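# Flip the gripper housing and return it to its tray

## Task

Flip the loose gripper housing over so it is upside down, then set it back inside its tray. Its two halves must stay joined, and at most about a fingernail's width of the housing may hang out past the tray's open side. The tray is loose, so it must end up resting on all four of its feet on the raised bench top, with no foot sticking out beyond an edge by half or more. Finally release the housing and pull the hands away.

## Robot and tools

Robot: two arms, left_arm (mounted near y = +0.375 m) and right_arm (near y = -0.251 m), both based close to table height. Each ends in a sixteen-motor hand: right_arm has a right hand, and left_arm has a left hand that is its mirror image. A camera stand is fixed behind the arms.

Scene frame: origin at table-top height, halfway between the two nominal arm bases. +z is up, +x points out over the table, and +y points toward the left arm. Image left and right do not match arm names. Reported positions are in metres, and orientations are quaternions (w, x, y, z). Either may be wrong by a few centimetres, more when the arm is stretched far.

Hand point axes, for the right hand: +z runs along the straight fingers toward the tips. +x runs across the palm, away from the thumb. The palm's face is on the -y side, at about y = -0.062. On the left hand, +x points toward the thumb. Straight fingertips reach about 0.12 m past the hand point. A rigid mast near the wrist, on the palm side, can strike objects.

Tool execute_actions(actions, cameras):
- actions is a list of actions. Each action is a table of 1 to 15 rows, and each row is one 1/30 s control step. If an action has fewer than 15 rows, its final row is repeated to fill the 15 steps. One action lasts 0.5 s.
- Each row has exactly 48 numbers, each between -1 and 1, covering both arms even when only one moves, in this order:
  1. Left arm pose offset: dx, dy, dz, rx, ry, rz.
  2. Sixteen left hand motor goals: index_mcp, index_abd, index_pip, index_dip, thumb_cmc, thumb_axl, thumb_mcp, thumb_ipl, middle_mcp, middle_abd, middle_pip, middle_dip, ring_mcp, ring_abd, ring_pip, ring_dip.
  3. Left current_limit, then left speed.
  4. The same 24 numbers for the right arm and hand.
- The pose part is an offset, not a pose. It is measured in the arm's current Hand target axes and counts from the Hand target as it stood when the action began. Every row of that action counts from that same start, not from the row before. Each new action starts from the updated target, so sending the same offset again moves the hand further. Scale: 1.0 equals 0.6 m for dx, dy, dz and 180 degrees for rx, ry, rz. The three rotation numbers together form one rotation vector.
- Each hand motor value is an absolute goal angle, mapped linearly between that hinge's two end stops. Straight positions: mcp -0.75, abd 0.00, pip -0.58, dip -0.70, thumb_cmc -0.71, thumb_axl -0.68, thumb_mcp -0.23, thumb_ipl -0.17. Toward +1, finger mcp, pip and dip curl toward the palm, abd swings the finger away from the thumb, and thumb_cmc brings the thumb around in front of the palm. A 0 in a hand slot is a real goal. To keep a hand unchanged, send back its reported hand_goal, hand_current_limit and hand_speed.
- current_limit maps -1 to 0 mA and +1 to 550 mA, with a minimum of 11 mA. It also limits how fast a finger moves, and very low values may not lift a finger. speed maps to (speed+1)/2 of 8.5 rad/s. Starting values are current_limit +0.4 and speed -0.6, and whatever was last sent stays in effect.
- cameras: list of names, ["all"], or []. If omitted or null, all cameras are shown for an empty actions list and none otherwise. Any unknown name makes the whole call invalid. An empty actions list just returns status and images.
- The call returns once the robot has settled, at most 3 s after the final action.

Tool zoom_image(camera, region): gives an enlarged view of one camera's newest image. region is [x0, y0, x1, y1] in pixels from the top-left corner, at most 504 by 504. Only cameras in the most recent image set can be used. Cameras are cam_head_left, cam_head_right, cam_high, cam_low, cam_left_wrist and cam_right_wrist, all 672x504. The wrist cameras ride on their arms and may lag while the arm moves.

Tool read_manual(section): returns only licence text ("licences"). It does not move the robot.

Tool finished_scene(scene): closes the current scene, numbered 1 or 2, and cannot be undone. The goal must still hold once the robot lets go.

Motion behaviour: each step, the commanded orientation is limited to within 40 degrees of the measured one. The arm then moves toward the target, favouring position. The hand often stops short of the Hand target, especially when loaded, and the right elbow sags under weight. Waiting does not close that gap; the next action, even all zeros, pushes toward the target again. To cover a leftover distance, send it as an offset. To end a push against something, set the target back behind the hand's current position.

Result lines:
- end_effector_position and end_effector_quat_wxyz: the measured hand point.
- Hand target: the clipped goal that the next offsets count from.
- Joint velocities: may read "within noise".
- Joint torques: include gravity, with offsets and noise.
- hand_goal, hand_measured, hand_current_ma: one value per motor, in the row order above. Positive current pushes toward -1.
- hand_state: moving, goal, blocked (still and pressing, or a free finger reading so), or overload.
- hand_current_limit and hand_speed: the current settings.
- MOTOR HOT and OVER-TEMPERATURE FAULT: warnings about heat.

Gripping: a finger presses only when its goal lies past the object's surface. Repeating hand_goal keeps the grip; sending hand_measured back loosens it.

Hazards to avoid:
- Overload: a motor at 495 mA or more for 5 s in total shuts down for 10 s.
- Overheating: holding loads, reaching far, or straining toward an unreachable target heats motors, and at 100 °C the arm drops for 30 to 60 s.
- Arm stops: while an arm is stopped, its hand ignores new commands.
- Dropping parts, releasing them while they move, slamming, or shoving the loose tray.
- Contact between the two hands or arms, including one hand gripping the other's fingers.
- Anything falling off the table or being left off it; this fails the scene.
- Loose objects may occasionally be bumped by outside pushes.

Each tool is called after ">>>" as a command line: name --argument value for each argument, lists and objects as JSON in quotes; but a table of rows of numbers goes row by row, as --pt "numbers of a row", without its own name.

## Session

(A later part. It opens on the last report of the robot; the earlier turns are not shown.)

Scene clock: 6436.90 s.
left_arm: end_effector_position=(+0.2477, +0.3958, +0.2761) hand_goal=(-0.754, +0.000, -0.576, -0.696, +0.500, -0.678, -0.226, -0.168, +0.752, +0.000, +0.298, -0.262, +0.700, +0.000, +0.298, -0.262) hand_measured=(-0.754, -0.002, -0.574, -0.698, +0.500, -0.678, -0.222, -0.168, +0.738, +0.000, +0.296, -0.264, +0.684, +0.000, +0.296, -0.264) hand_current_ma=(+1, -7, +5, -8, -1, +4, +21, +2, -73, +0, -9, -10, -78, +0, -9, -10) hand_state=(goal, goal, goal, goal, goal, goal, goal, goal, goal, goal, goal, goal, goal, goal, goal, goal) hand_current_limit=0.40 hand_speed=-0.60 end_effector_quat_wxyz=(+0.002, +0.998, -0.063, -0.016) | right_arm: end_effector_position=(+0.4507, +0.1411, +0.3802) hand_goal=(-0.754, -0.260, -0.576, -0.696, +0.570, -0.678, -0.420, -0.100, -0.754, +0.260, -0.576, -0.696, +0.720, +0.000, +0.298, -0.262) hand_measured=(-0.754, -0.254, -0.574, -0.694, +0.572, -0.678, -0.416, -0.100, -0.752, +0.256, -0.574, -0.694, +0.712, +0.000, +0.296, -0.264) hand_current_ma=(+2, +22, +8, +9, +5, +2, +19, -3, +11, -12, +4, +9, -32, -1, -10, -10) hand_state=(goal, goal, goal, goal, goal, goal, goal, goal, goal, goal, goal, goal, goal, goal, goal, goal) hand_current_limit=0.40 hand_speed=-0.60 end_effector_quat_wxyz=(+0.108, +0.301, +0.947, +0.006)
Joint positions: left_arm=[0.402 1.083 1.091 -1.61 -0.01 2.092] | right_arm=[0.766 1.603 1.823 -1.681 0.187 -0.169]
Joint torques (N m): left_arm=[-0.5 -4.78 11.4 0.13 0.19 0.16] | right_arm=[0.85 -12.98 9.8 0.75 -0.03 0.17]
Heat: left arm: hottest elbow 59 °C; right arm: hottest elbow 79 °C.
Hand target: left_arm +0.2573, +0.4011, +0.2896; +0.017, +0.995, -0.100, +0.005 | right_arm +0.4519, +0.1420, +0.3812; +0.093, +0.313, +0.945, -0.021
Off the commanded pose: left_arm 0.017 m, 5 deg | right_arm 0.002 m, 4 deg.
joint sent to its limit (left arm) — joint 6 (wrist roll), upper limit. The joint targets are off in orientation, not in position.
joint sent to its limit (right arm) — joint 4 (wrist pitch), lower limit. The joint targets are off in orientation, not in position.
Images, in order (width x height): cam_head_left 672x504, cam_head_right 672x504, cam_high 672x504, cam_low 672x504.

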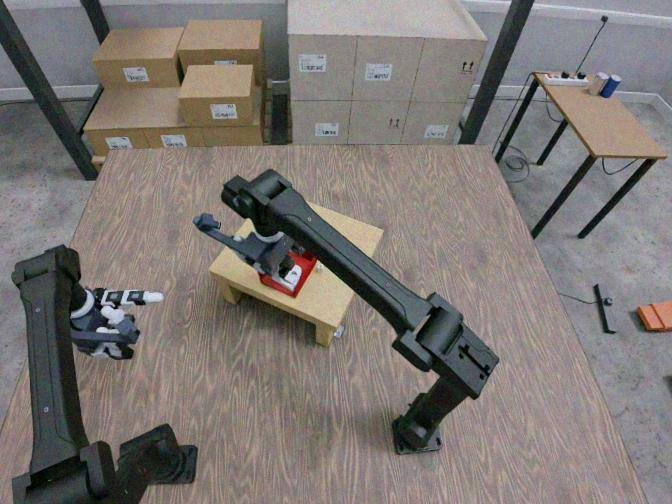

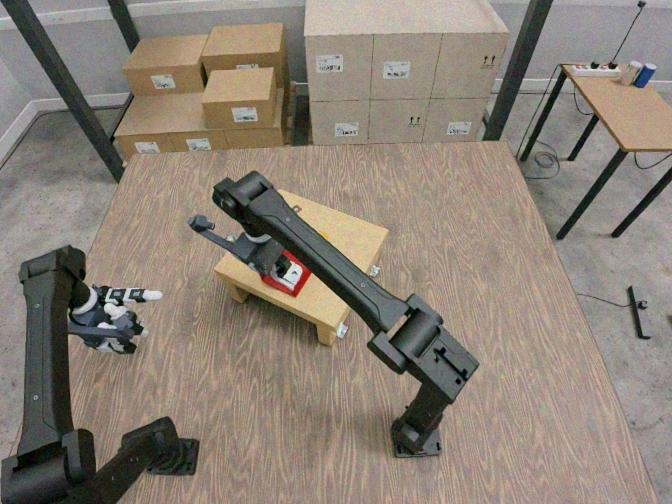

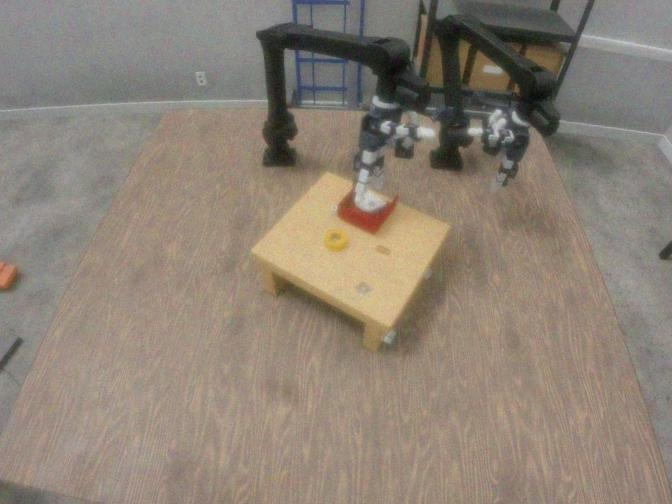

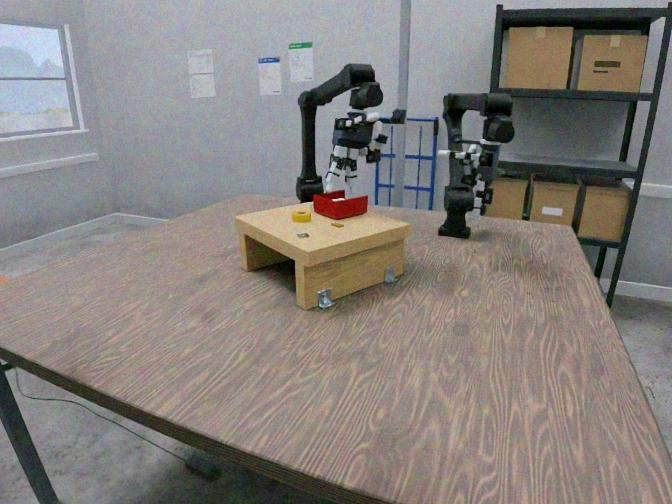

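>>> execute_actions --actions '[[[0,0,0,0,0,0,-0.754,0,-0.576,-0.696,0.5,-0.678,-0.226,-0.168,0.752,0,0.298,-0.262,0.7,0,0.298,-0.262,0.4,-0.6,0.0035,0,0.022,0,0,0,-0.78,-0.27,-0.576,-0.696,0.57,-0.678,-0.42,-0.1,-0.754,0.34,-0.576,-0.696,0.72,0,0.298,-0.262,0.4,-0.6]]]' --cameras '["cam_head_left", "cam_high", "cam_low"]'

>>> zoom_image --camera "cam_head_left" --region '[258, 231, 318, 291]'

>>> zoom_image --camera "cam_high" --region '[330, 160, 410, 240]'

>>> zoom_image --camera "cam_low" --region '[290, 140, 390, 240]'

Scene clock: 6455.43 s.
left_arm: end_effector_position=(+0.2477, +0.3958, +0.2761) hand_goal=(-0.754, +0.000, -0.576, -0.696, +0.500, -0.678, -0.226, -0.168, +0.752, +0.000, +0.298, -0.262, +0.700, +0.000, +0.298, -0.262) hand_measured=(-0.754, -0.002, -0.574, -0.698, +0.500, -0.678, -0.222, -0.168, +0.738, +0.000, +0.296, -0.264, +0.684, +0.000, +0.296, -0.264) hand_current_ma=(+1, -7, +5, -8, -1, +4, +21, +2, -73, +0, -9, -10, -78, +0, -9, -10) hand_state=(goal, goal, goal, goal, goal, goal, goal, goal, goal, goal, goal, goal, goal, goal, goal, goal) hand_current_limit=0.40 hand_speed=-0.60 end_effector_quat_wxyz=(+0.002, +0.998, -0.063, -0.016) | right_arm: end_effector_position=(+0.4499, +0.1398, +0.3758) hand_goal=(-0.780, -0.270, -0.576, -0.696, +0.570, -0.678, -0.420, -0.100, -0.754, +0.340, -0.576, -0.696, +0.720, +0.000, +0.298, -0.262) hand_measured=(-0.776, -0.264, -0.574, -0.694, +0.572, -0.678, -0.416, -0.100, -0.752, +0.336, -0.574, -0.694, +0.712, +0.000, +0.296, -0.264) hand_current_ma=(+20, +23, +8, +9, +5, +2, +19, -3, +11, -17, +4, +9, -32, -1, -10, -10) hand_state=(goal, goal, goal, goal, goal, goal, goal, goal, goal, goal, goal, goal, goal, goal, goal, goal) hand_current_limit=0.40 hand_speed=-0.60 end_effector_quat_wxyz=(+0.106, +0.303, +0.947, +0.003)
Joint positions: left_arm=[0.402 1.083 1.091 -1.61 -0.01 2.092] | right_arm=[0.766 1.603 1.814 -1.681 0.187 -0.165]
Joint torques (N m): left_arm=[-0.44 -4.89 11.33 -0.05 0.19 0.15] | right_arm=[1.38 -12.92 9.5 0.84 -0.01 0.18]
Heat: left arm: hottest elbow 59 °C; right arm: hottest elbow 72 °C.
Hand target: left_arm +0.2573, +0.4011, +0.2896; +0.017, +0.995, -0.100, +0.005 | right_arm +0.4524, +0.1419, +0.3678; +0.093, +0.313, +0.945, -0.021
Off the commanded pose: left_arm 0.017 m, 5 deg | right_arm 0.009 m, 3 deg.
joint sent to its limit (left arm) — joint 6 (wrist roll), upper limit. The joint targets are off in orientation, not in position.
joint sent to its limit (right arm) — joint 4 (wrist pitch), lower limit. The joint targets still meet the commanded pose.
Images, in order (width x height): cam_head_left 672x504, cam_high 672x504, cam_low 672x504.

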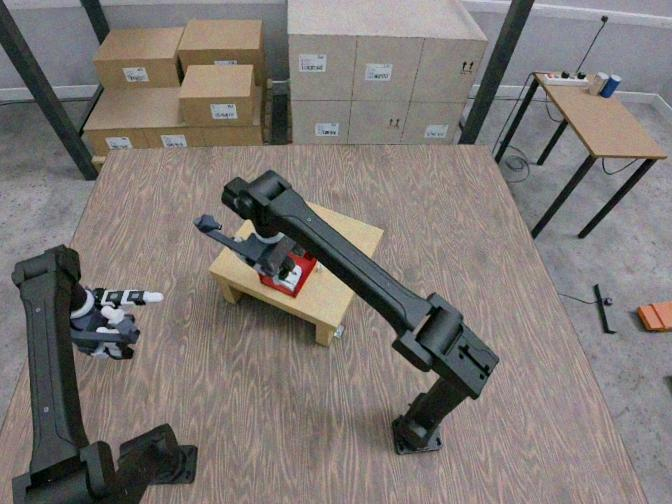

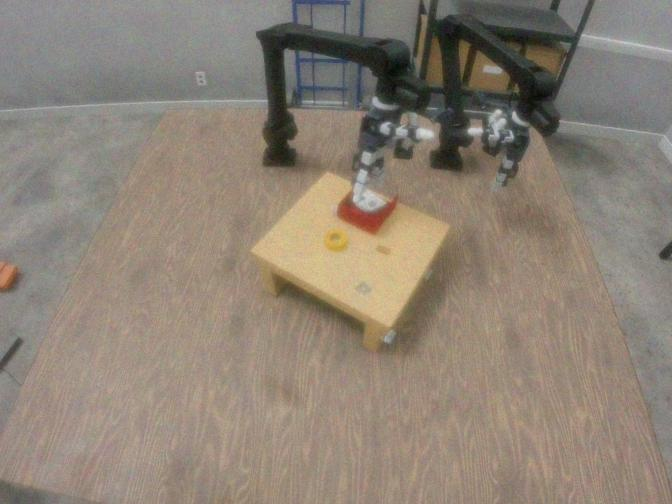

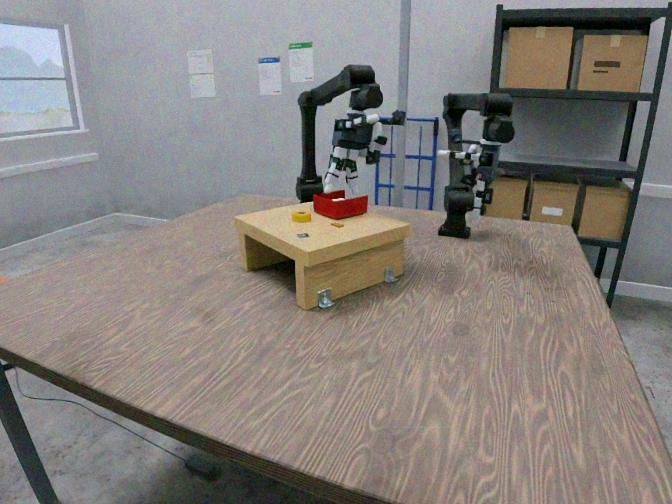

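Scaled by 8.400 from the camera's 672x504 image, which has a finer 960x720 frame.

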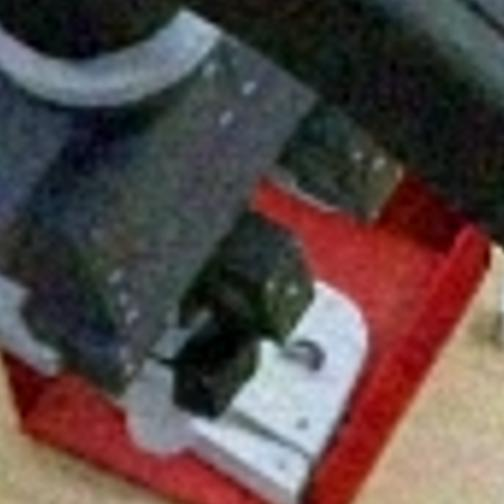

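Scaled by 6.300 from the camera's 672x504 image, which has a finer 960x720 frame.

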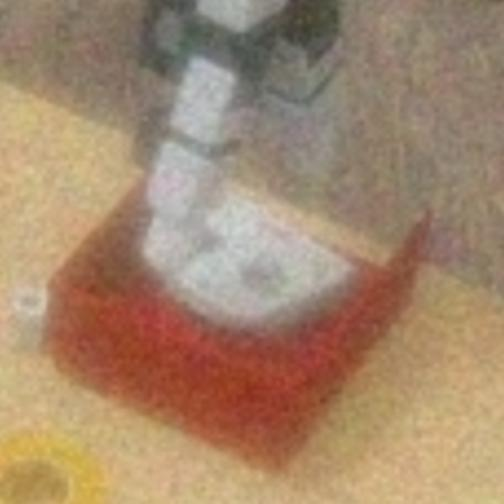

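Scaled by 5.040 from the camera's 672x504 image, which has a finer 960x720 frame.

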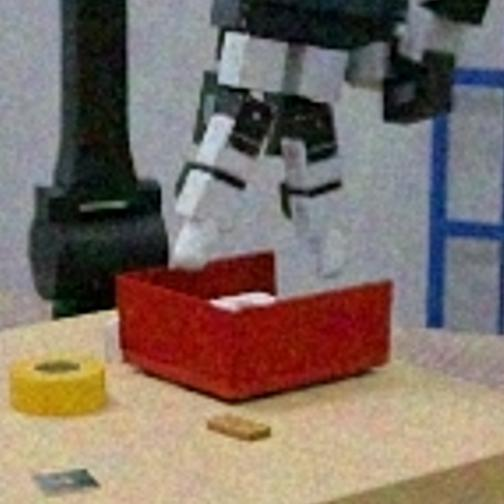

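>>> execute_actions --actions '[[[0,0,0,0,0,0,-0.754,0,-0.576,-0.696,0.5,-0.678,-0.226,-0.168,0.752,0,0.298,-0.262,0.7,0,0.298,-0.262,0.4,-0.6,0,0,0,0,0,0,-0.735,-0.34,-0.576,-0.696,0.57,-0.678,-0.42,-0.1,-0.754,0.34,-0.576,-0.696,0.72,0,0.298,-0.262,0.4,-0.6]],[[0,0,0,0,0,0,-0.754,0,-0.576,-0.696,0.5,-0.678,-0.226,-0.168,0.752,0,0.298,-0.262,0.7,0,0.298,-0.262,0.4,-0.6,0.0035,0,0.025,0,0,0,-0.735,-0.34,-0.576,-0.696,0.57,-0.678,-0.42,-0.1,-0.754,0.34,-0.576,-0.696,0.72,0,0.298,-0.262,0.4,-0.6]]]' --cameras '["cam_head_left", "cam_high", "cam_low"]'

>>> zoom_image --camera "cam_head_left" --region '[258, 231, 318, 291]'

>>> zoom_image --camera "cam_high" --region '[330, 160, 410, 240]'

>>> zoom_image --camera "cam_low" --region '[300, 150, 380, 230]'

Scene clock: 6508.60 s.
left_arm: end_effector_position=(+0.2477, +0.3958, +0.2761) hand_goal=(-0.754, +0.000, -0.576, -0.696, +0.500, -0.678, -0.226, -0.168, +0.752, +0.000, +0.298, -0.262, +0.700, +0.000, +0.298, -0.262) hand_measured=(-0.754, -0.002, -0.574, -0.698, +0.500, -0.678, -0.222, -0.168, +0.738, +0.000, +0.296, -0.264, +0.684, +0.000, +0.296, -0.264) hand_current_ma=(+1, -7, +5, -8, -1, +4, +21, +2, -73, +0, -9, -10, -78, +0, -9, -10) hand_state=(goal, goal, goal, goal, goal, goal, goal, goal, goal, goal, goal, goal, goal, goal, goal, goal) hand_current_limit=0.40 hand_speed=-0.60 end_effector_quat_wxyz=(+0.002, +0.998, -0.063, -0.016) | right_arm: end_effector_position=(+0.4508, +0.1404, +0.3588) hand_goal=(-0.736, -0.340, -0.576, -0.696, +0.570, -0.678, -0.420, -0.100, -0.754, +0.340, -0.576, -0.696, +0.720, +0.000, +0.298, -0.262) hand_measured=(-0.738, -0.332, -0.574, -0.694, +0.572, -0.678, -0.416, -0.100, -0.752, +0.336, -0.574, -0.694, +0.712, +0.000, +0.296, -0.264) hand_current_ma=(-5, +25, +8, +9, +5, +2, +19, -3, +11, -17, +4, +9, -32, -1, -10, -10) hand_state=(goal, goal, goal, goal, goal, goal, goal, goal, goal, goal, goal, goal, goal, goal, goal, goal) hand_current_limit=0.40 hand_speed=-0.60 end_effector_quat_wxyz=(+0.098, +0.304, +0.948, -0.011)
Joint positions: left_arm=[0.402 1.083 1.091 -1.61 -0.01 2.092] | right_arm=[0.766 1.62 1.798 -1.681 0.185 -0.16]
Joint torques (N m): left_arm=[-0.67 -4.95 11.36 -0.01 0.2 0.17] | right_arm=[1.32 -12.63 9.54 0.59 -0.07 0.25]
Heat: left arm: hottest elbow 59 °C; right arm: hottest elbow 67 °C.
Hand target: left_arm +0.2573, +0.4011, +0.2896; +0.017, +0.995, -0.100, +0.005 | right_arm +0.4532, +0.1417, +0.3527; +0.093, +0.313, +0.945, -0.021
Off the commanded pose: left_arm 0.017 m, 5 deg | right_arm 0.007 m, 2 deg.
joint sent to its limit (left arm) — joint 6 (wrist roll), upper limit. The joint targets are off in orientation, not in position.
joint sent to its limit (right arm) — joint 4 (wrist pitch), lower limit. The joint targets still meet the commanded pose.
Images, in order (width x height): cam_head_left 672x504, cam_high 672x504, cam_low 672x504.

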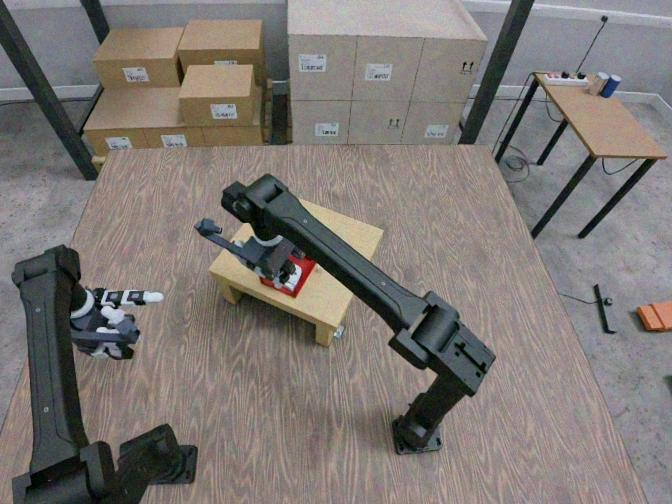

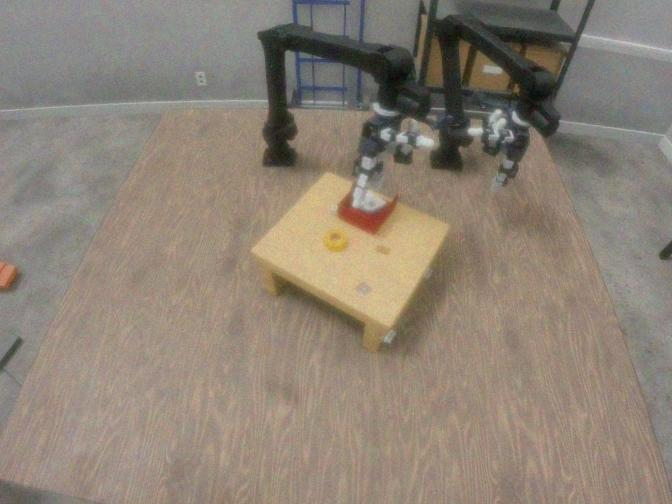

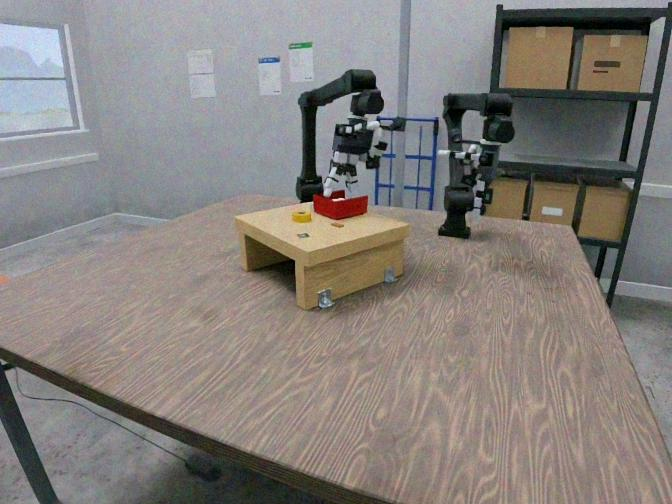

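Scaled by 8.400 from the camera's 672x504 image, which has a finer 960x720 frame.

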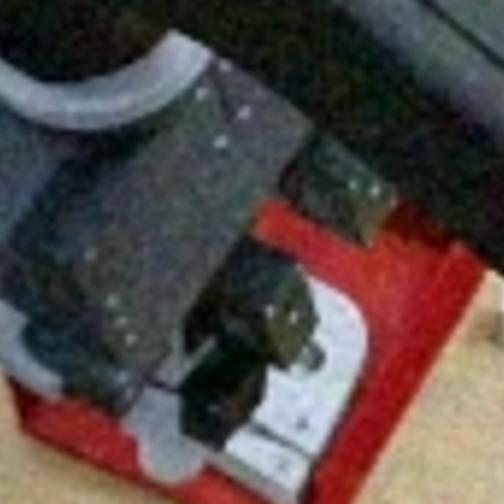

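Scaled by 6.300 from the camera's 672x504 image, which has a finer 960x720 frame.

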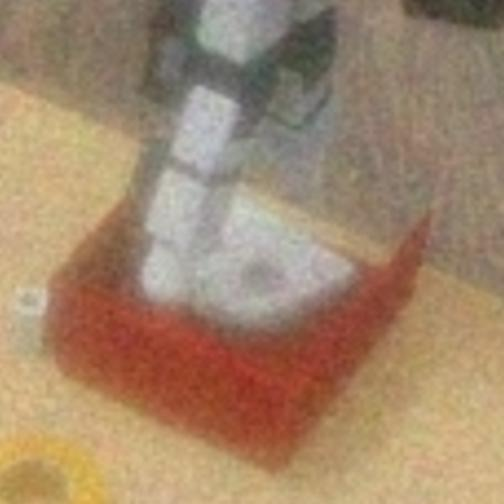

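Scaled by 6.300 from the camera's 672x504 image, which has a finer 960x720 frame.

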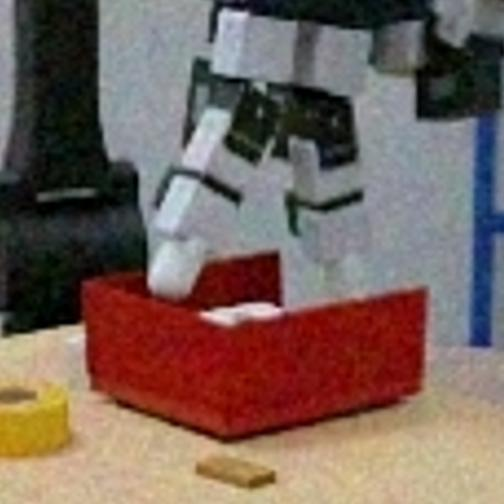

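>>> execute_actions --actions '[[[0,0,0,0,0,0,-0.754,0,-0.576,-0.696,0.5,-0.678,-0.226,-0.168,0.752,0,0.298,-0.262,0.7,0,0.298,-0.262,0.4,-0.6,0,0,0,0,0,0,-0.735,-0.29,-0.576,-0.696,0.57,-0.678,-0.42,-0.1,-0.754,0.34,-0.576,-0.696,0.72,0,0.298,-0.262,0.4,-0.6],[0,0,0,0,0,0,-0.754,0,-0.576,-0.696,0.5,-0.678,-0.226,-0.168,0.752,0,0.298,-0.262,0.7,0,0.298,-0.262,0.4,-0.6,0.0045,0,0.028,0,0,0,-0.735,-0.29,-0.576,-0.696,0.57,-0.678,-0.42,-0.1,-0.754,0.34,-0.576,-0.696,0.72,0,0.298,-0.262,0.4,-0.6]]]' --cameras '["cam_head_left", "cam_high", "cam_low"]'

>>> zoom_image --camera "cam_head_left" --region '[258, 231, 318, 291]'

>>> zoom_image --camera "cam_high" --region '[330, 160, 410, 240]'

>>> zoom_image --camera "cam_low" --region '[300, 150, 380, 230]'

Scene clock: 6525.13 s.
left_arm: end_effector_position=(+0.2477, +0.3958, +0.2761) hand_goal=(-0.754, +0.000, -0.576, -0.696, +0.500, -0.678, -0.226, -0.168, +0.752, +0.000, +0.298, -0.262, +0.700, +0.000, +0.298, -0.262) hand_measured=(-0.754, -0.002, -0.574, -0.698, +0.500, -0.678, -0.222, -0.168, +0.738, +0.000, +0.296, -0.264, +0.684, +0.000, +0.296, -0.264) hand_current_ma=(+1, -7, +5, -8, -1, +4, +21, +2, -73, +0, -9, -10, -78, +0, -9, -10) hand_state=(goal, goal, goal, goal, goal, goal, goal, goal, goal, goal, goal, goal, goal, goal, goal, goal) hand_current_limit=0.40 hand_speed=-0.60 end_effector_quat_wxyz=(+0.002, +0.998, -0.063, -0.016) | right_arm: end_effector_position=(+0.4474, +0.1368, +0.3393) hand_goal=(-0.736, -0.290, -0.576, -0.696, +0.570, -0.678, -0.420, -0.100, -0.754, +0.340, -0.576, -0.696, +0.720, +0.000, +0.298, -0.262) hand_measured=(-0.736, -0.290, -0.574, -0.694, +0.572, -0.678, -0.416, -0.100, -0.752, +0.336, -0.574, -0.694, +0.712, +0.000, +0.296, -0.264) hand_current_ma=(-4, -2, +8, +9, +5, +2, +19, -3, +11, -17, +4, +9, -32, -1, -10, -10) hand_state=(goal, goal, goal, goal, goal, goal, goal, goal, goal, goal, goal, goal, goal, goal, goal, goal) hand_current_limit=0.40 hand_speed=-0.60 end_effector_quat_wxyz=(+0.090, +0.303, +0.948, -0.027)
Joint positions: left_arm=[0.402 1.083 1.091 -1.61 -0.01 2.092] | right_arm=[0.766 1.623 1.759 -1.674 0.185 -0.158]
Joint torques (N m): left_arm=[-0.38 -4.66 11.4 -0.08 0.2 0.15] | right_arm=[1.14 -13.74 9.47 1.51 -0.07 0.18]
Heat: left arm: hottest elbow 59 °C; right arm: hottest elbow 65 °C.
Hand target: left_arm +0.2573, +0.4011, +0.2896; +0.017, +0.995, -0.100, +0.005 | right_arm +0.4538, +0.1416, +0.3359; +0.093, +0.313, +0.945, -0.021
Off the commanded pose: left_arm 0.017 m, 5 deg | right_arm 0.009 m, 1 deg.
joint sent to its limit (left arm) — joint 6 (wrist roll), upper limit. The joint targets are off in orientation, not in position.
Images, in order (width x height): cam_head_left 672x504, cam_high 672x504, cam_low 672x504.

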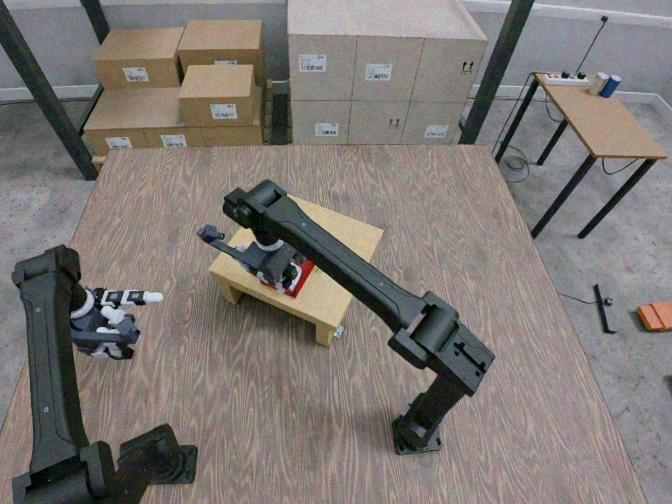

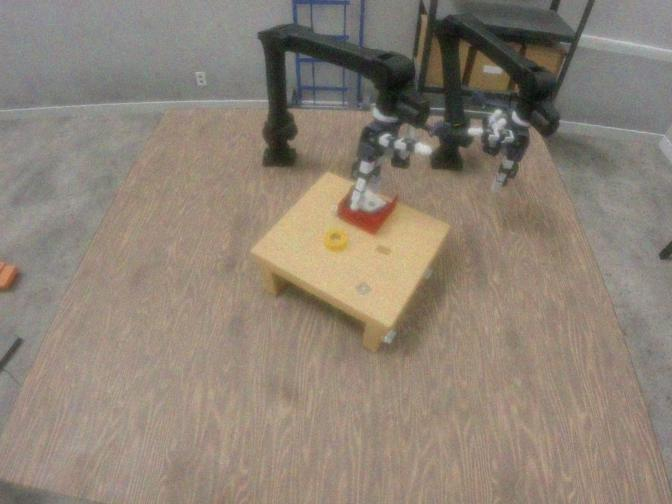

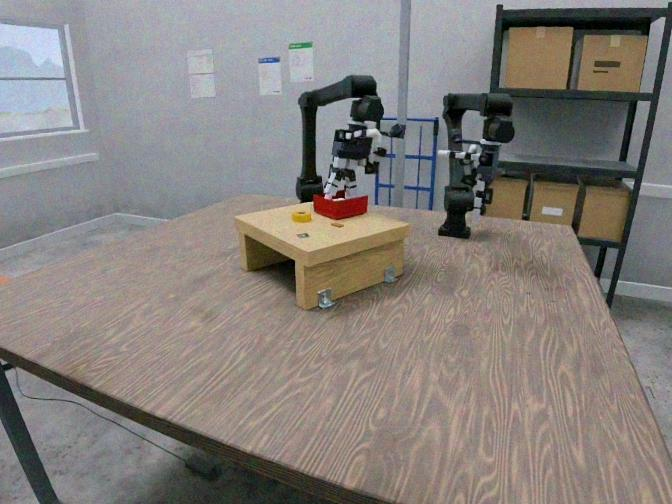

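Scaled by 8.400 from the camera's 672x504 image, which has a finer 960x720 frame.

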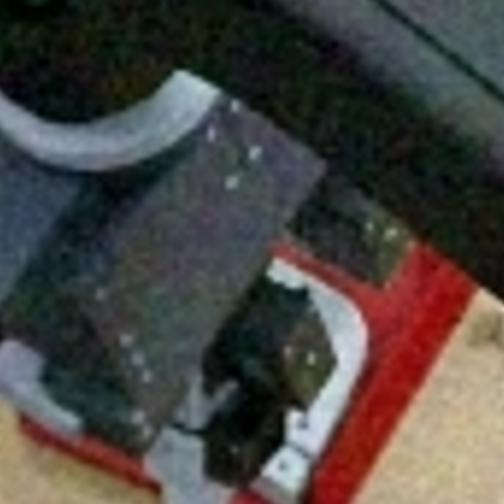

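Scaled by 6.300 from the camera's 672x504 image, which has a finer 960x720 frame.

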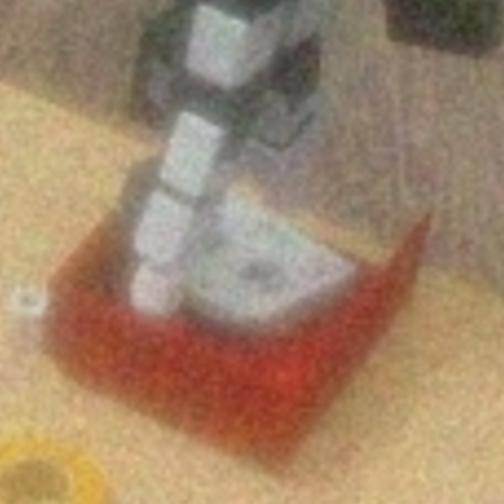

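Scaled by 6.300 from the camera's 672x504 image, which has a finer 960x720 frame.

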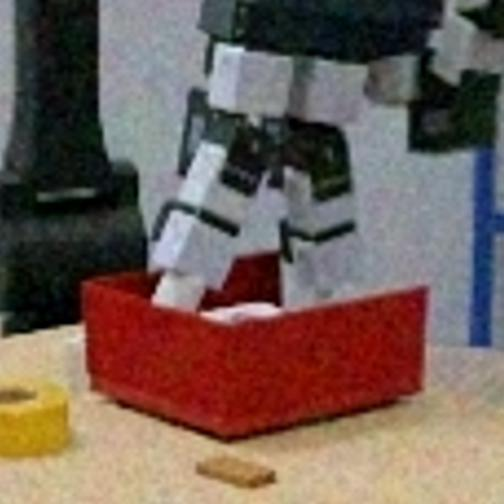

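>>> execute_actions --actions '[[[0,0,0,0,0,0,-0.754,0,-0.576,-0.696,0.5,-0.678,-0.226,-0.168,0.752,0,0.298,-0.262,0.7,0,0.298,-0.262,0.4,-0.6,0.0015,0,0.01,0,0,0,-0.685,-0.29,-0.576,-0.696,0.57,-0.678,-0.42,-0.1,-0.7,0.34,-0.576,-0.696,0.72,0,0.298,-0.262,0.4,-0.6]],[[0,0,0,0,0,0,-0.754,0,-0.576,-0.696,0.5,-0.678,-0.226,-0.168,0.752,0,0.298,-0.262,0.7,0,0.298,-0.262,0.4,-0.6,0,0,0,0,0,0,-0.685,-0.29,-0.576,-0.696,0.57,-0.678,-0.42,-0.1,-0.7,0.28,-0.576,-0.696,0.72,0,0.298,-0.262,0.4,-0.85]]]' --cameras '["cam_head_left", "cam_high", "cam_low"]'

>>> zoom_image --camera "cam_head_left" --region '[258, 231, 318, 291]'

>>> zoom_image --camera "cam_high" --region '[330, 160, 410, 240]'

Scene clock: 6541.47 s.
left_arm: end_effector_position=(+0.2477, +0.3958, +0.2761) hand_goal=(-0.754, +0.000, -0.576, -0.696, +0.500, -0.678, -0.226, -0.168, +0.752, +0.000, +0.298, -0.262, +0.700, +0.000, +0.298, -0.262) hand_measured=(-0.754, -0.002, -0.574, -0.698, +0.500, -0.678, -0.222, -0.168, +0.738, +0.000, +0.296, -0.264, +0.684, +0.000, +0.296, -0.264) hand_current_ma=(+1, -7, +5, -8, -1, +4, +21, +2, -73, +0, -9, -10, -78, +0, -9, -10) hand_state=(goal, goal, goal, goal, goal, goal, goal, goal, goal, goal, goal, goal, goal, goal, goal, goal) hand_current_limit=0.40 hand_speed=-0.60 end_effector_quat_wxyz=(+0.002, +0.998, -0.063, -0.016) | right_arm: end_effector_position=(+0.4473, +0.1378, +0.3332) hand_goal=(-0.686, -0.290, -0.576, -0.696, +0.570, -0.678, -0.420, -0.100, -0.700, +0.280, -0.576, -0.696, +0.720, +0.000, +0.298, -0.262) hand_measured=(-0.688, -0.290, -0.574, -0.694, +0.572, -0.678, -0.416, -0.100, -0.700, +0.318, -0.576, -0.694, +0.712, +0.000, +0.296, -0.264) hand_current_ma=(-5, -2, +7, +9, +5, +2, +19, -3, -4, +149, +1, +5, -32, -1, -10, -10) hand_state=(goal, goal, goal, goal, goal, goal, goal, goal, goal, blocked, goal, goal, goal, goal, goal, goal) hand_current_limit=0.40 hand_speed=-0.85 end_effector_quat_wxyz=(+0.088, +0.303, +0.948, -0.026)
Joint positions: left_arm=[0.402 1.083 1.091 -1.61 -0.01 2.092] | right_arm=[0.766 1.623 1.743 -1.659 0.181 -0.158]
Joint torques (N m): left_arm=[-0.32 -5.07 11.36 0.06 0.19 0.16] | right_arm=[1.26 -13.8 9.35 1.68 0.09 0.2]
Heat: left arm: hottest elbow 59 °C; right arm: hottest elbow 63 °C.
Hand target: left_arm +0.2573, +0.4011, +0.2896; +0.017, +0.995, -0.100, +0.005 | right_arm +0.4540, +0.1416, +0.3298; +0.093, +0.313, +0.945, -0.021
Off the commanded pose: left_arm 0.017 m, 5 deg | right_arm 0.008 m, 1 deg.
joint sent to its limit (left arm) — joint 6 (wrist roll), upper limit. The joint targets are off in orientation, not in position.
Images, in order (width x height): cam_head_left 672x504, cam_high 672x504, cam_low 672x504.

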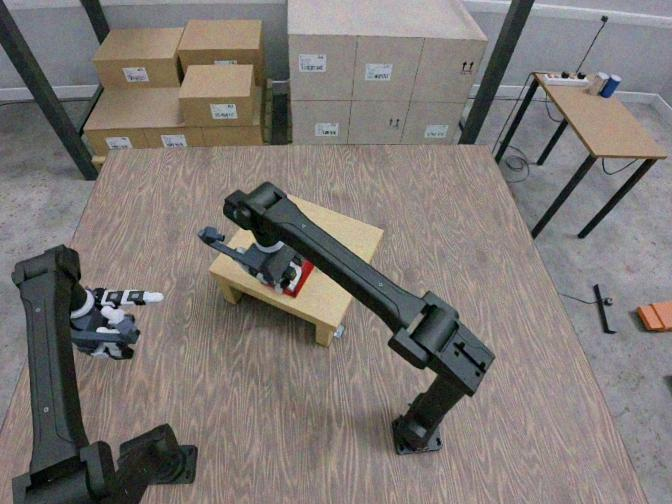

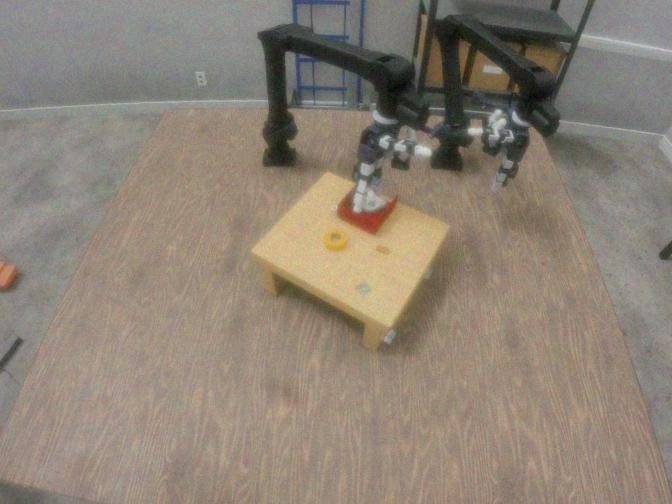

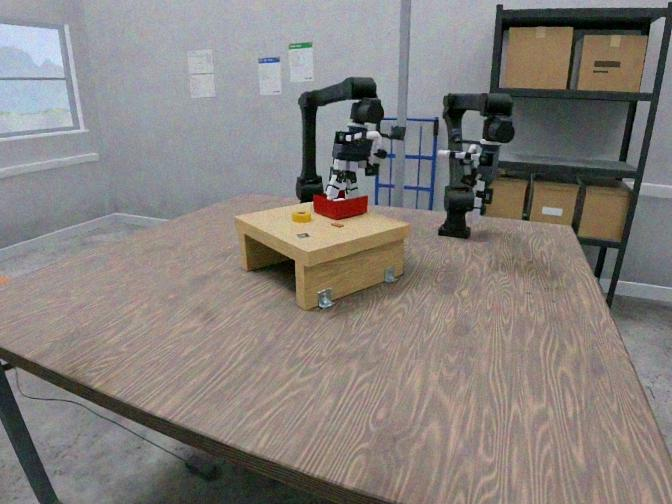

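Scaled by 8.400 from the camera's 672x504 image, which has a finer 960x720 frame.

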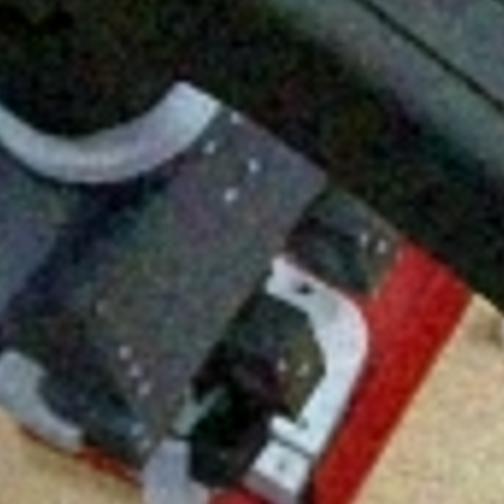

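Scaled by 6.300 from the camera's 672x504 image, which has a finer 960x720 frame.

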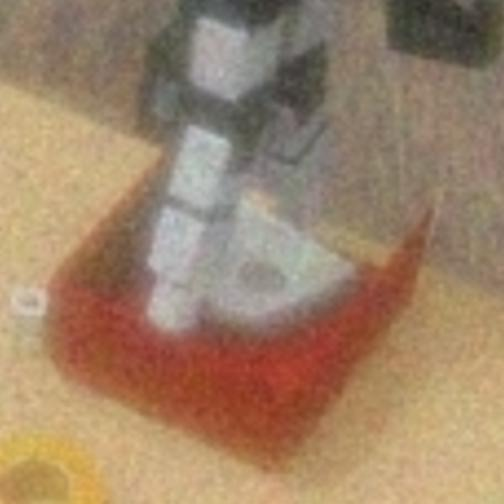

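>>> execute_actions --actions '[[[0,0,0,0,0,0,-0.754,0,-0.576,-0.696,0.5,-0.678,-0.226,-0.168,0.752,0,0.298,-0.262,0.7,0,0.298,-0.262,0.4,-0.6,0,0,0,0,0,0,-0.685,-0.25,-0.576,-0.696,0.57,-0.678,-0.42,-0.1,-0.7,0.27,-0.576,-0.696,0.72,0,0.298,-0.262,0.4,-0.85]],[[0,0,0,0,0,0,-0.754,0,-0.576,-0.696,0.5,-0.678,-0.226,-0.168,0.752,0,0.298,-0.262,0.7,0,0.298,-0.262,0.4,-0.6,0,0,0,0,0,0,-0.685,-0.22,-0.576,-0.696,0.57,-0.678,-0.42,-0.1,-0.7,0.26,-0.576,-0.696,0.72,0,0.298,-0.262,0.4,-0.85]]]' --cameras '["cam_head_left", "cam_high"]'

>>> zoom_image --camera "cam_head_left" --region '[268, 251, 308, 291]'

>>> zoom_image --camera "cam_high" --region '[330, 160, 410, 240]'

Scene clock: 6551.70 s.
left_arm: end_effector_position=(+0.2477, +0.3958, +0.2761) hand_goal=(-0.754, +0.000, -0.576, -0.696, +0.500, -0.678, -0.226, -0.168, +0.752, +0.000, +0.298, -0.262, +0.700, +0.000, +0.298, -0.262) hand_measured=(-0.754, -0.002, -0.574, -0.698, +0.500, -0.678, -0.222, -0.168, +0.738, +0.000, +0.296, -0.264, +0.684, +0.000, +0.296, -0.264) hand_current_ma=(+1, -7, +5, -8, -1, +4, +21, +2, -73, +0, -9, -10, -78, +0, -9, -10) hand_state=(goal, goal, goal, goal, goal, goal, goal, goal, goal, goal, goal, goal, goal, goal, goal, goal) hand_current_limit=0.40 hand_speed=-0.60 end_effector_quat_wxyz=(+0.002, +0.998, -0.063, -0.016) | right_arm: end_effector_position=(+0.4471, +0.1380, +0.3331) hand_goal=(-0.686, -0.220, -0.576, -0.696, +0.570, -0.678, -0.420, -0.100, -0.700, +0.260, -0.576, -0.696, +0.720, +0.000, +0.298, -0.262) hand_measured=(-0.688, -0.222, -0.574, -0.694, +0.572, -0.678, -0.416, -0.100, -0.700, +0.314, -0.576, -0.694, +0.712, +0.000, +0.296, -0.264) hand_current_ma=(-5, -4, +7, +9, +5, +2, +19, -3, -4, +210, +0, +4, -32, -1, -10, -10) hand_state=(goal, goal, goal, goal, goal, goal, goal, goal, goal, blocked, goal, goal, goal, goal, goal, goal) hand_current_limit=0.40 hand_speed=-0.85 end_effector_quat_wxyz=(+0.087, +0.303, +0.949, -0.026)
Joint positions: left_arm=[0.402 1.083 1.091 -1.61 -0.01 2.092] | right_arm=[0.766 1.623 1.743 -1.659 0.179 -0.158]
Joint torques (N m): left_arm=[-0.32 -4.95 11.4 -0.06 0.18 0.14] | right_arm=[1.03 -13.27 9.35 1.72 0.11 0.21]
Heat: left arm: hottest elbow 59 °C; right arm: hottest elbow 62 °C.
Hand target: left_arm +0.2573, +0.4011, +0.2896; +0.017, +0.995, -0.100, +0.005 | right_arm +0.4540, +0.1416, +0.3298; +0.093, +0.313, +0.945, -0.021
Off the commanded pose: left_arm 0.017 m, 5 deg | right_arm 0.008 m, 1 deg.
joint sent to its limit (left arm) — joint 6 (wrist roll), upper limit. The joint targets are off in orientation, not in position.
Images, in order (width x height): cam_head_left 672x504, cam_high 672x504.

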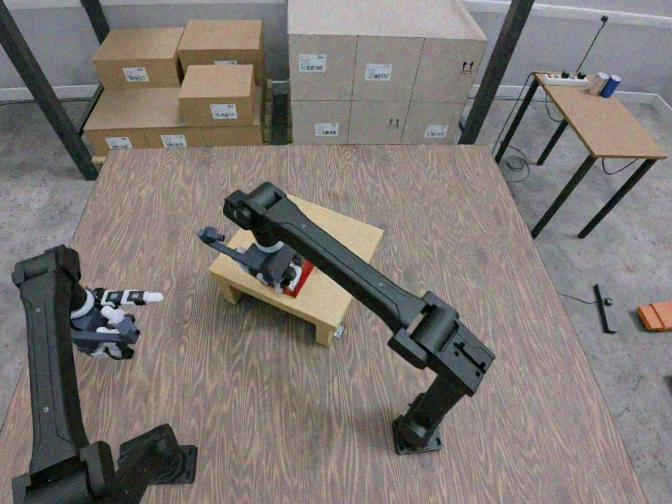

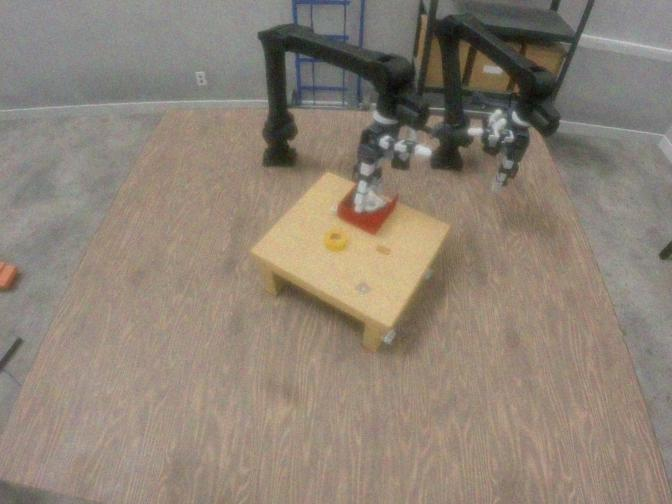

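Scaled by 12.600 from the camera's 672x504 image, which has a finer 960x720 frame.

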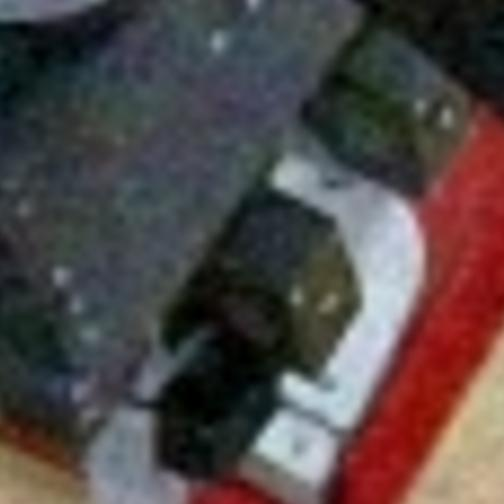

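Scaled by 6.300 from the camera's 672x504 image, which has a finer 960x720 frame.

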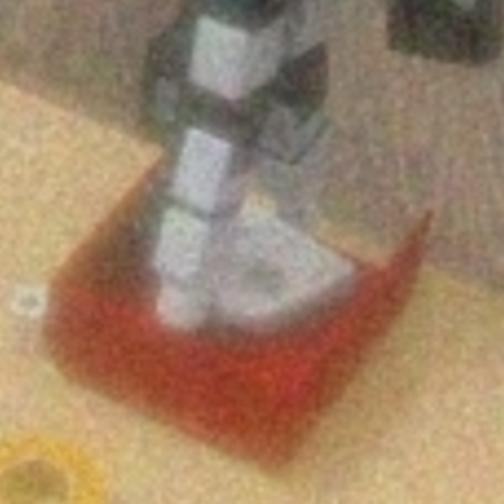

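>>> execute_actions --actions '[[[0,0,0,0,0,0,-0.754,0,-0.576,-0.696,0.5,-0.678,-0.226,-0.168,0.752,0,0.298,-0.262,0.7,0,0.298,-0.262,0.4,-0.6,0,0,0,0,0,0,-0.69,-0.18,-0.576,-0.696,0.57,-0.678,-0.42,-0.1,-0.7,0.26,-0.576,-0.696,0.72,0,0.298,-0.262,0.4,-0.85]],[[0,0,0,0,0,0,-0.754,0,-0.576,-0.696,0.5,-0.678,-0.226,-0.168,0.752,0,0.298,-0.262,0.7,0,0.298,-0.262,0.4,-0.6,0,0,0,0,0,0,-0.69,-0.14,-0.576,-0.696,0.57,-0.678,-0.42,-0.1,-0.7,0.26,-0.576,-0.696,0.72,0,0.298,-0.262,0.4,-0.85]]]' --cameras '["cam_head_left", "cam_high", "cam_low"]'

>>> zoom_image --camera "cam_head_left" --region '[268, 251, 308, 291]'

>>> zoom_image --camera "cam_high" --region '[330, 160, 410, 240]'

>>> zoom_image --camera "cam_low" --region '[300, 150, 380, 230]'

Scene clock: 6561.80 s.
left_arm: end_effector_position=(+0.2477, +0.3958, +0.2761) hand_goal=(-0.754, +0.000, -0.576, -0.696, +0.500, -0.678, -0.226, -0.168, +0.752, +0.000, +0.298, -0.262, +0.700, +0.000, +0.298, -0.262) hand_measured=(-0.754, -0.002, -0.574, -0.698, +0.500, -0.678, -0.222, -0.168, +0.738, +0.000, +0.296, -0.264, +0.684, +0.000, +0.296, -0.264) hand_current_ma=(+1, -7, +5, -8, -1, +4, +21, +2, -73, +0, -9, -10, -78, +0, -9, -10) hand_state=(goal, goal, goal, goal, goal, goal, goal, goal, goal, goal, goal, goal, goal, goal, goal, goal) hand_current_limit=0.40 hand_speed=-0.60 end_effector_quat_wxyz=(+0.002, +0.998, -0.063, -0.016) | right_arm: end_effector_position=(+0.4471, +0.1380, +0.3331) hand_goal=(-0.690, -0.140, -0.576, -0.696, +0.570, -0.678, -0.420, -0.100, -0.700, +0.260, -0.576, -0.696, +0.720, +0.000, +0.298, -0.262) hand_measured=(-0.688, -0.148, -0.574, -0.694, +0.572, -0.678, -0.416, -0.100, -0.700, +0.314, -0.576, -0.694, +0.712, +0.000, +0.296, -0.264) hand_current_ma=(+10, -27, +7, +9, +5, +2, +19, -3, -4, +208, +0, +4, -32, -1, -10, -10) hand_state=(goal, goal, goal, goal, goal, goal, goal, goal, goal, blocked, goal, goal, goal, goal, goal, goal) hand_current_limit=0.40 hand_speed=-0.85 end_effector_quat_wxyz=(+0.087, +0.303, +0.949, -0.026)
Joint positions: left_arm=[0.402 1.083 1.091 -1.61 -0.01 2.092] | right_arm=[0.766 1.623 1.743 -1.659 0.179 -0.158]
Joint torques (N m): left_arm=[-0.5 -4.66 11.34 -0.1 0.19 0.11] | right_arm=[0.79 -13.16 9.35 2.06 0.12 0.19]
Heat: left arm: hottest elbow 59 °C; right arm: hottest elbow 61 °C.
Hand target: left_arm +0.2573, +0.4011, +0.2896; +0.017, +0.995, -0.100, +0.005 | right_arm +0.4540, +0.1416, +0.3298; +0.093, +0.313, +0.945, -0.021
Off the commanded pose: left_arm 0.017 m, 5 deg | right_arm 0.008 m, 1 deg.
joint sent to its limit (left arm) — joint 6 (wrist roll), upper limit. The joint targets are off in orientation, not in position.
Images, in order (width x height): cam_head_left 672x504, cam_high 672x504, cam_low 672x504.

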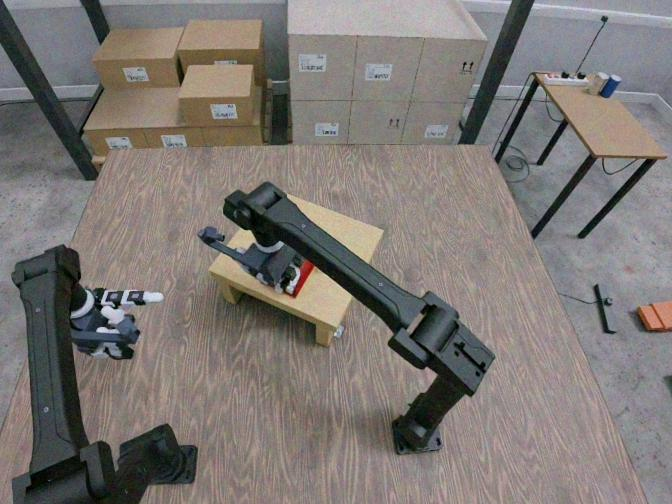

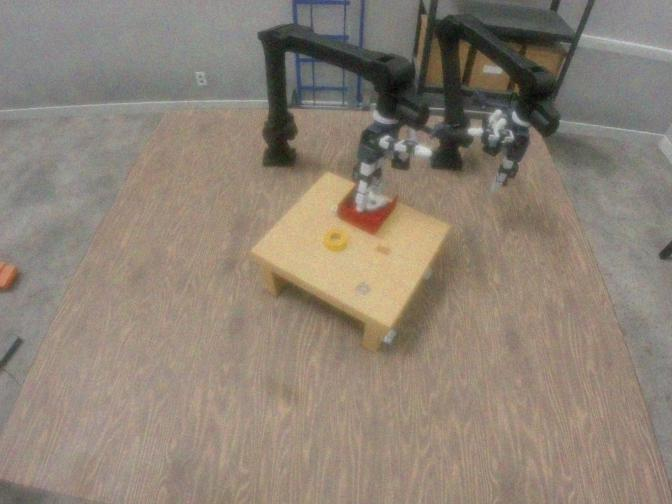

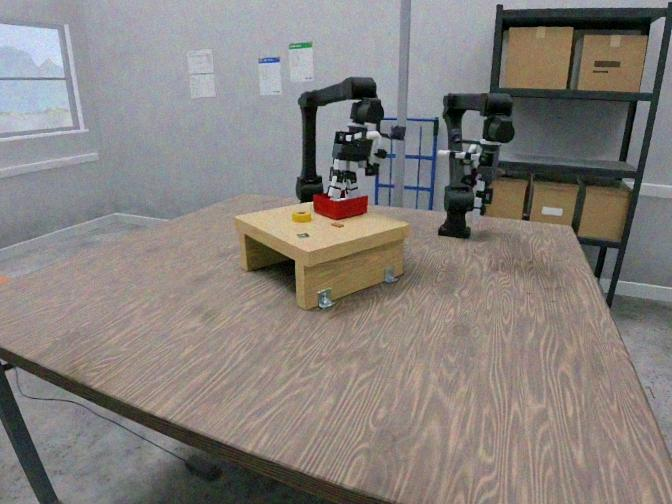

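Scaled by 12.600 from the camera's 672x504 image, which has a finer 960x720 frame.

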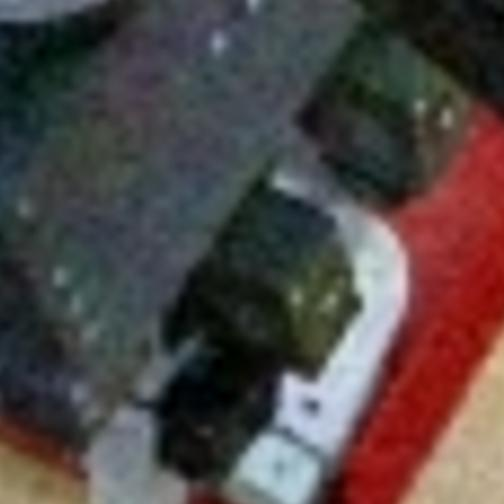

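Scaled by 6.300 from the camera's 672x504 image, which has a finer 960x720 frame.

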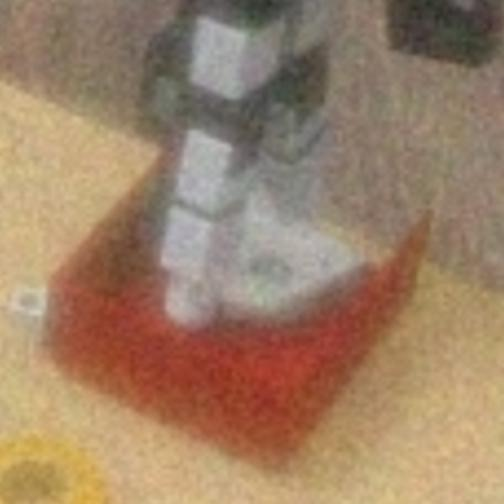

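Scaled by 6.300 from the camera's 672x504 image, which has a finer 960x720 frame.

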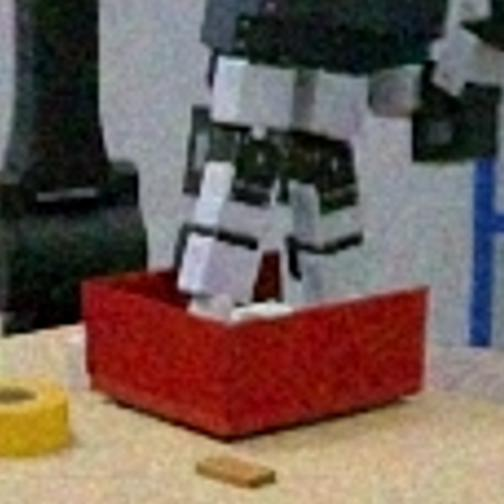

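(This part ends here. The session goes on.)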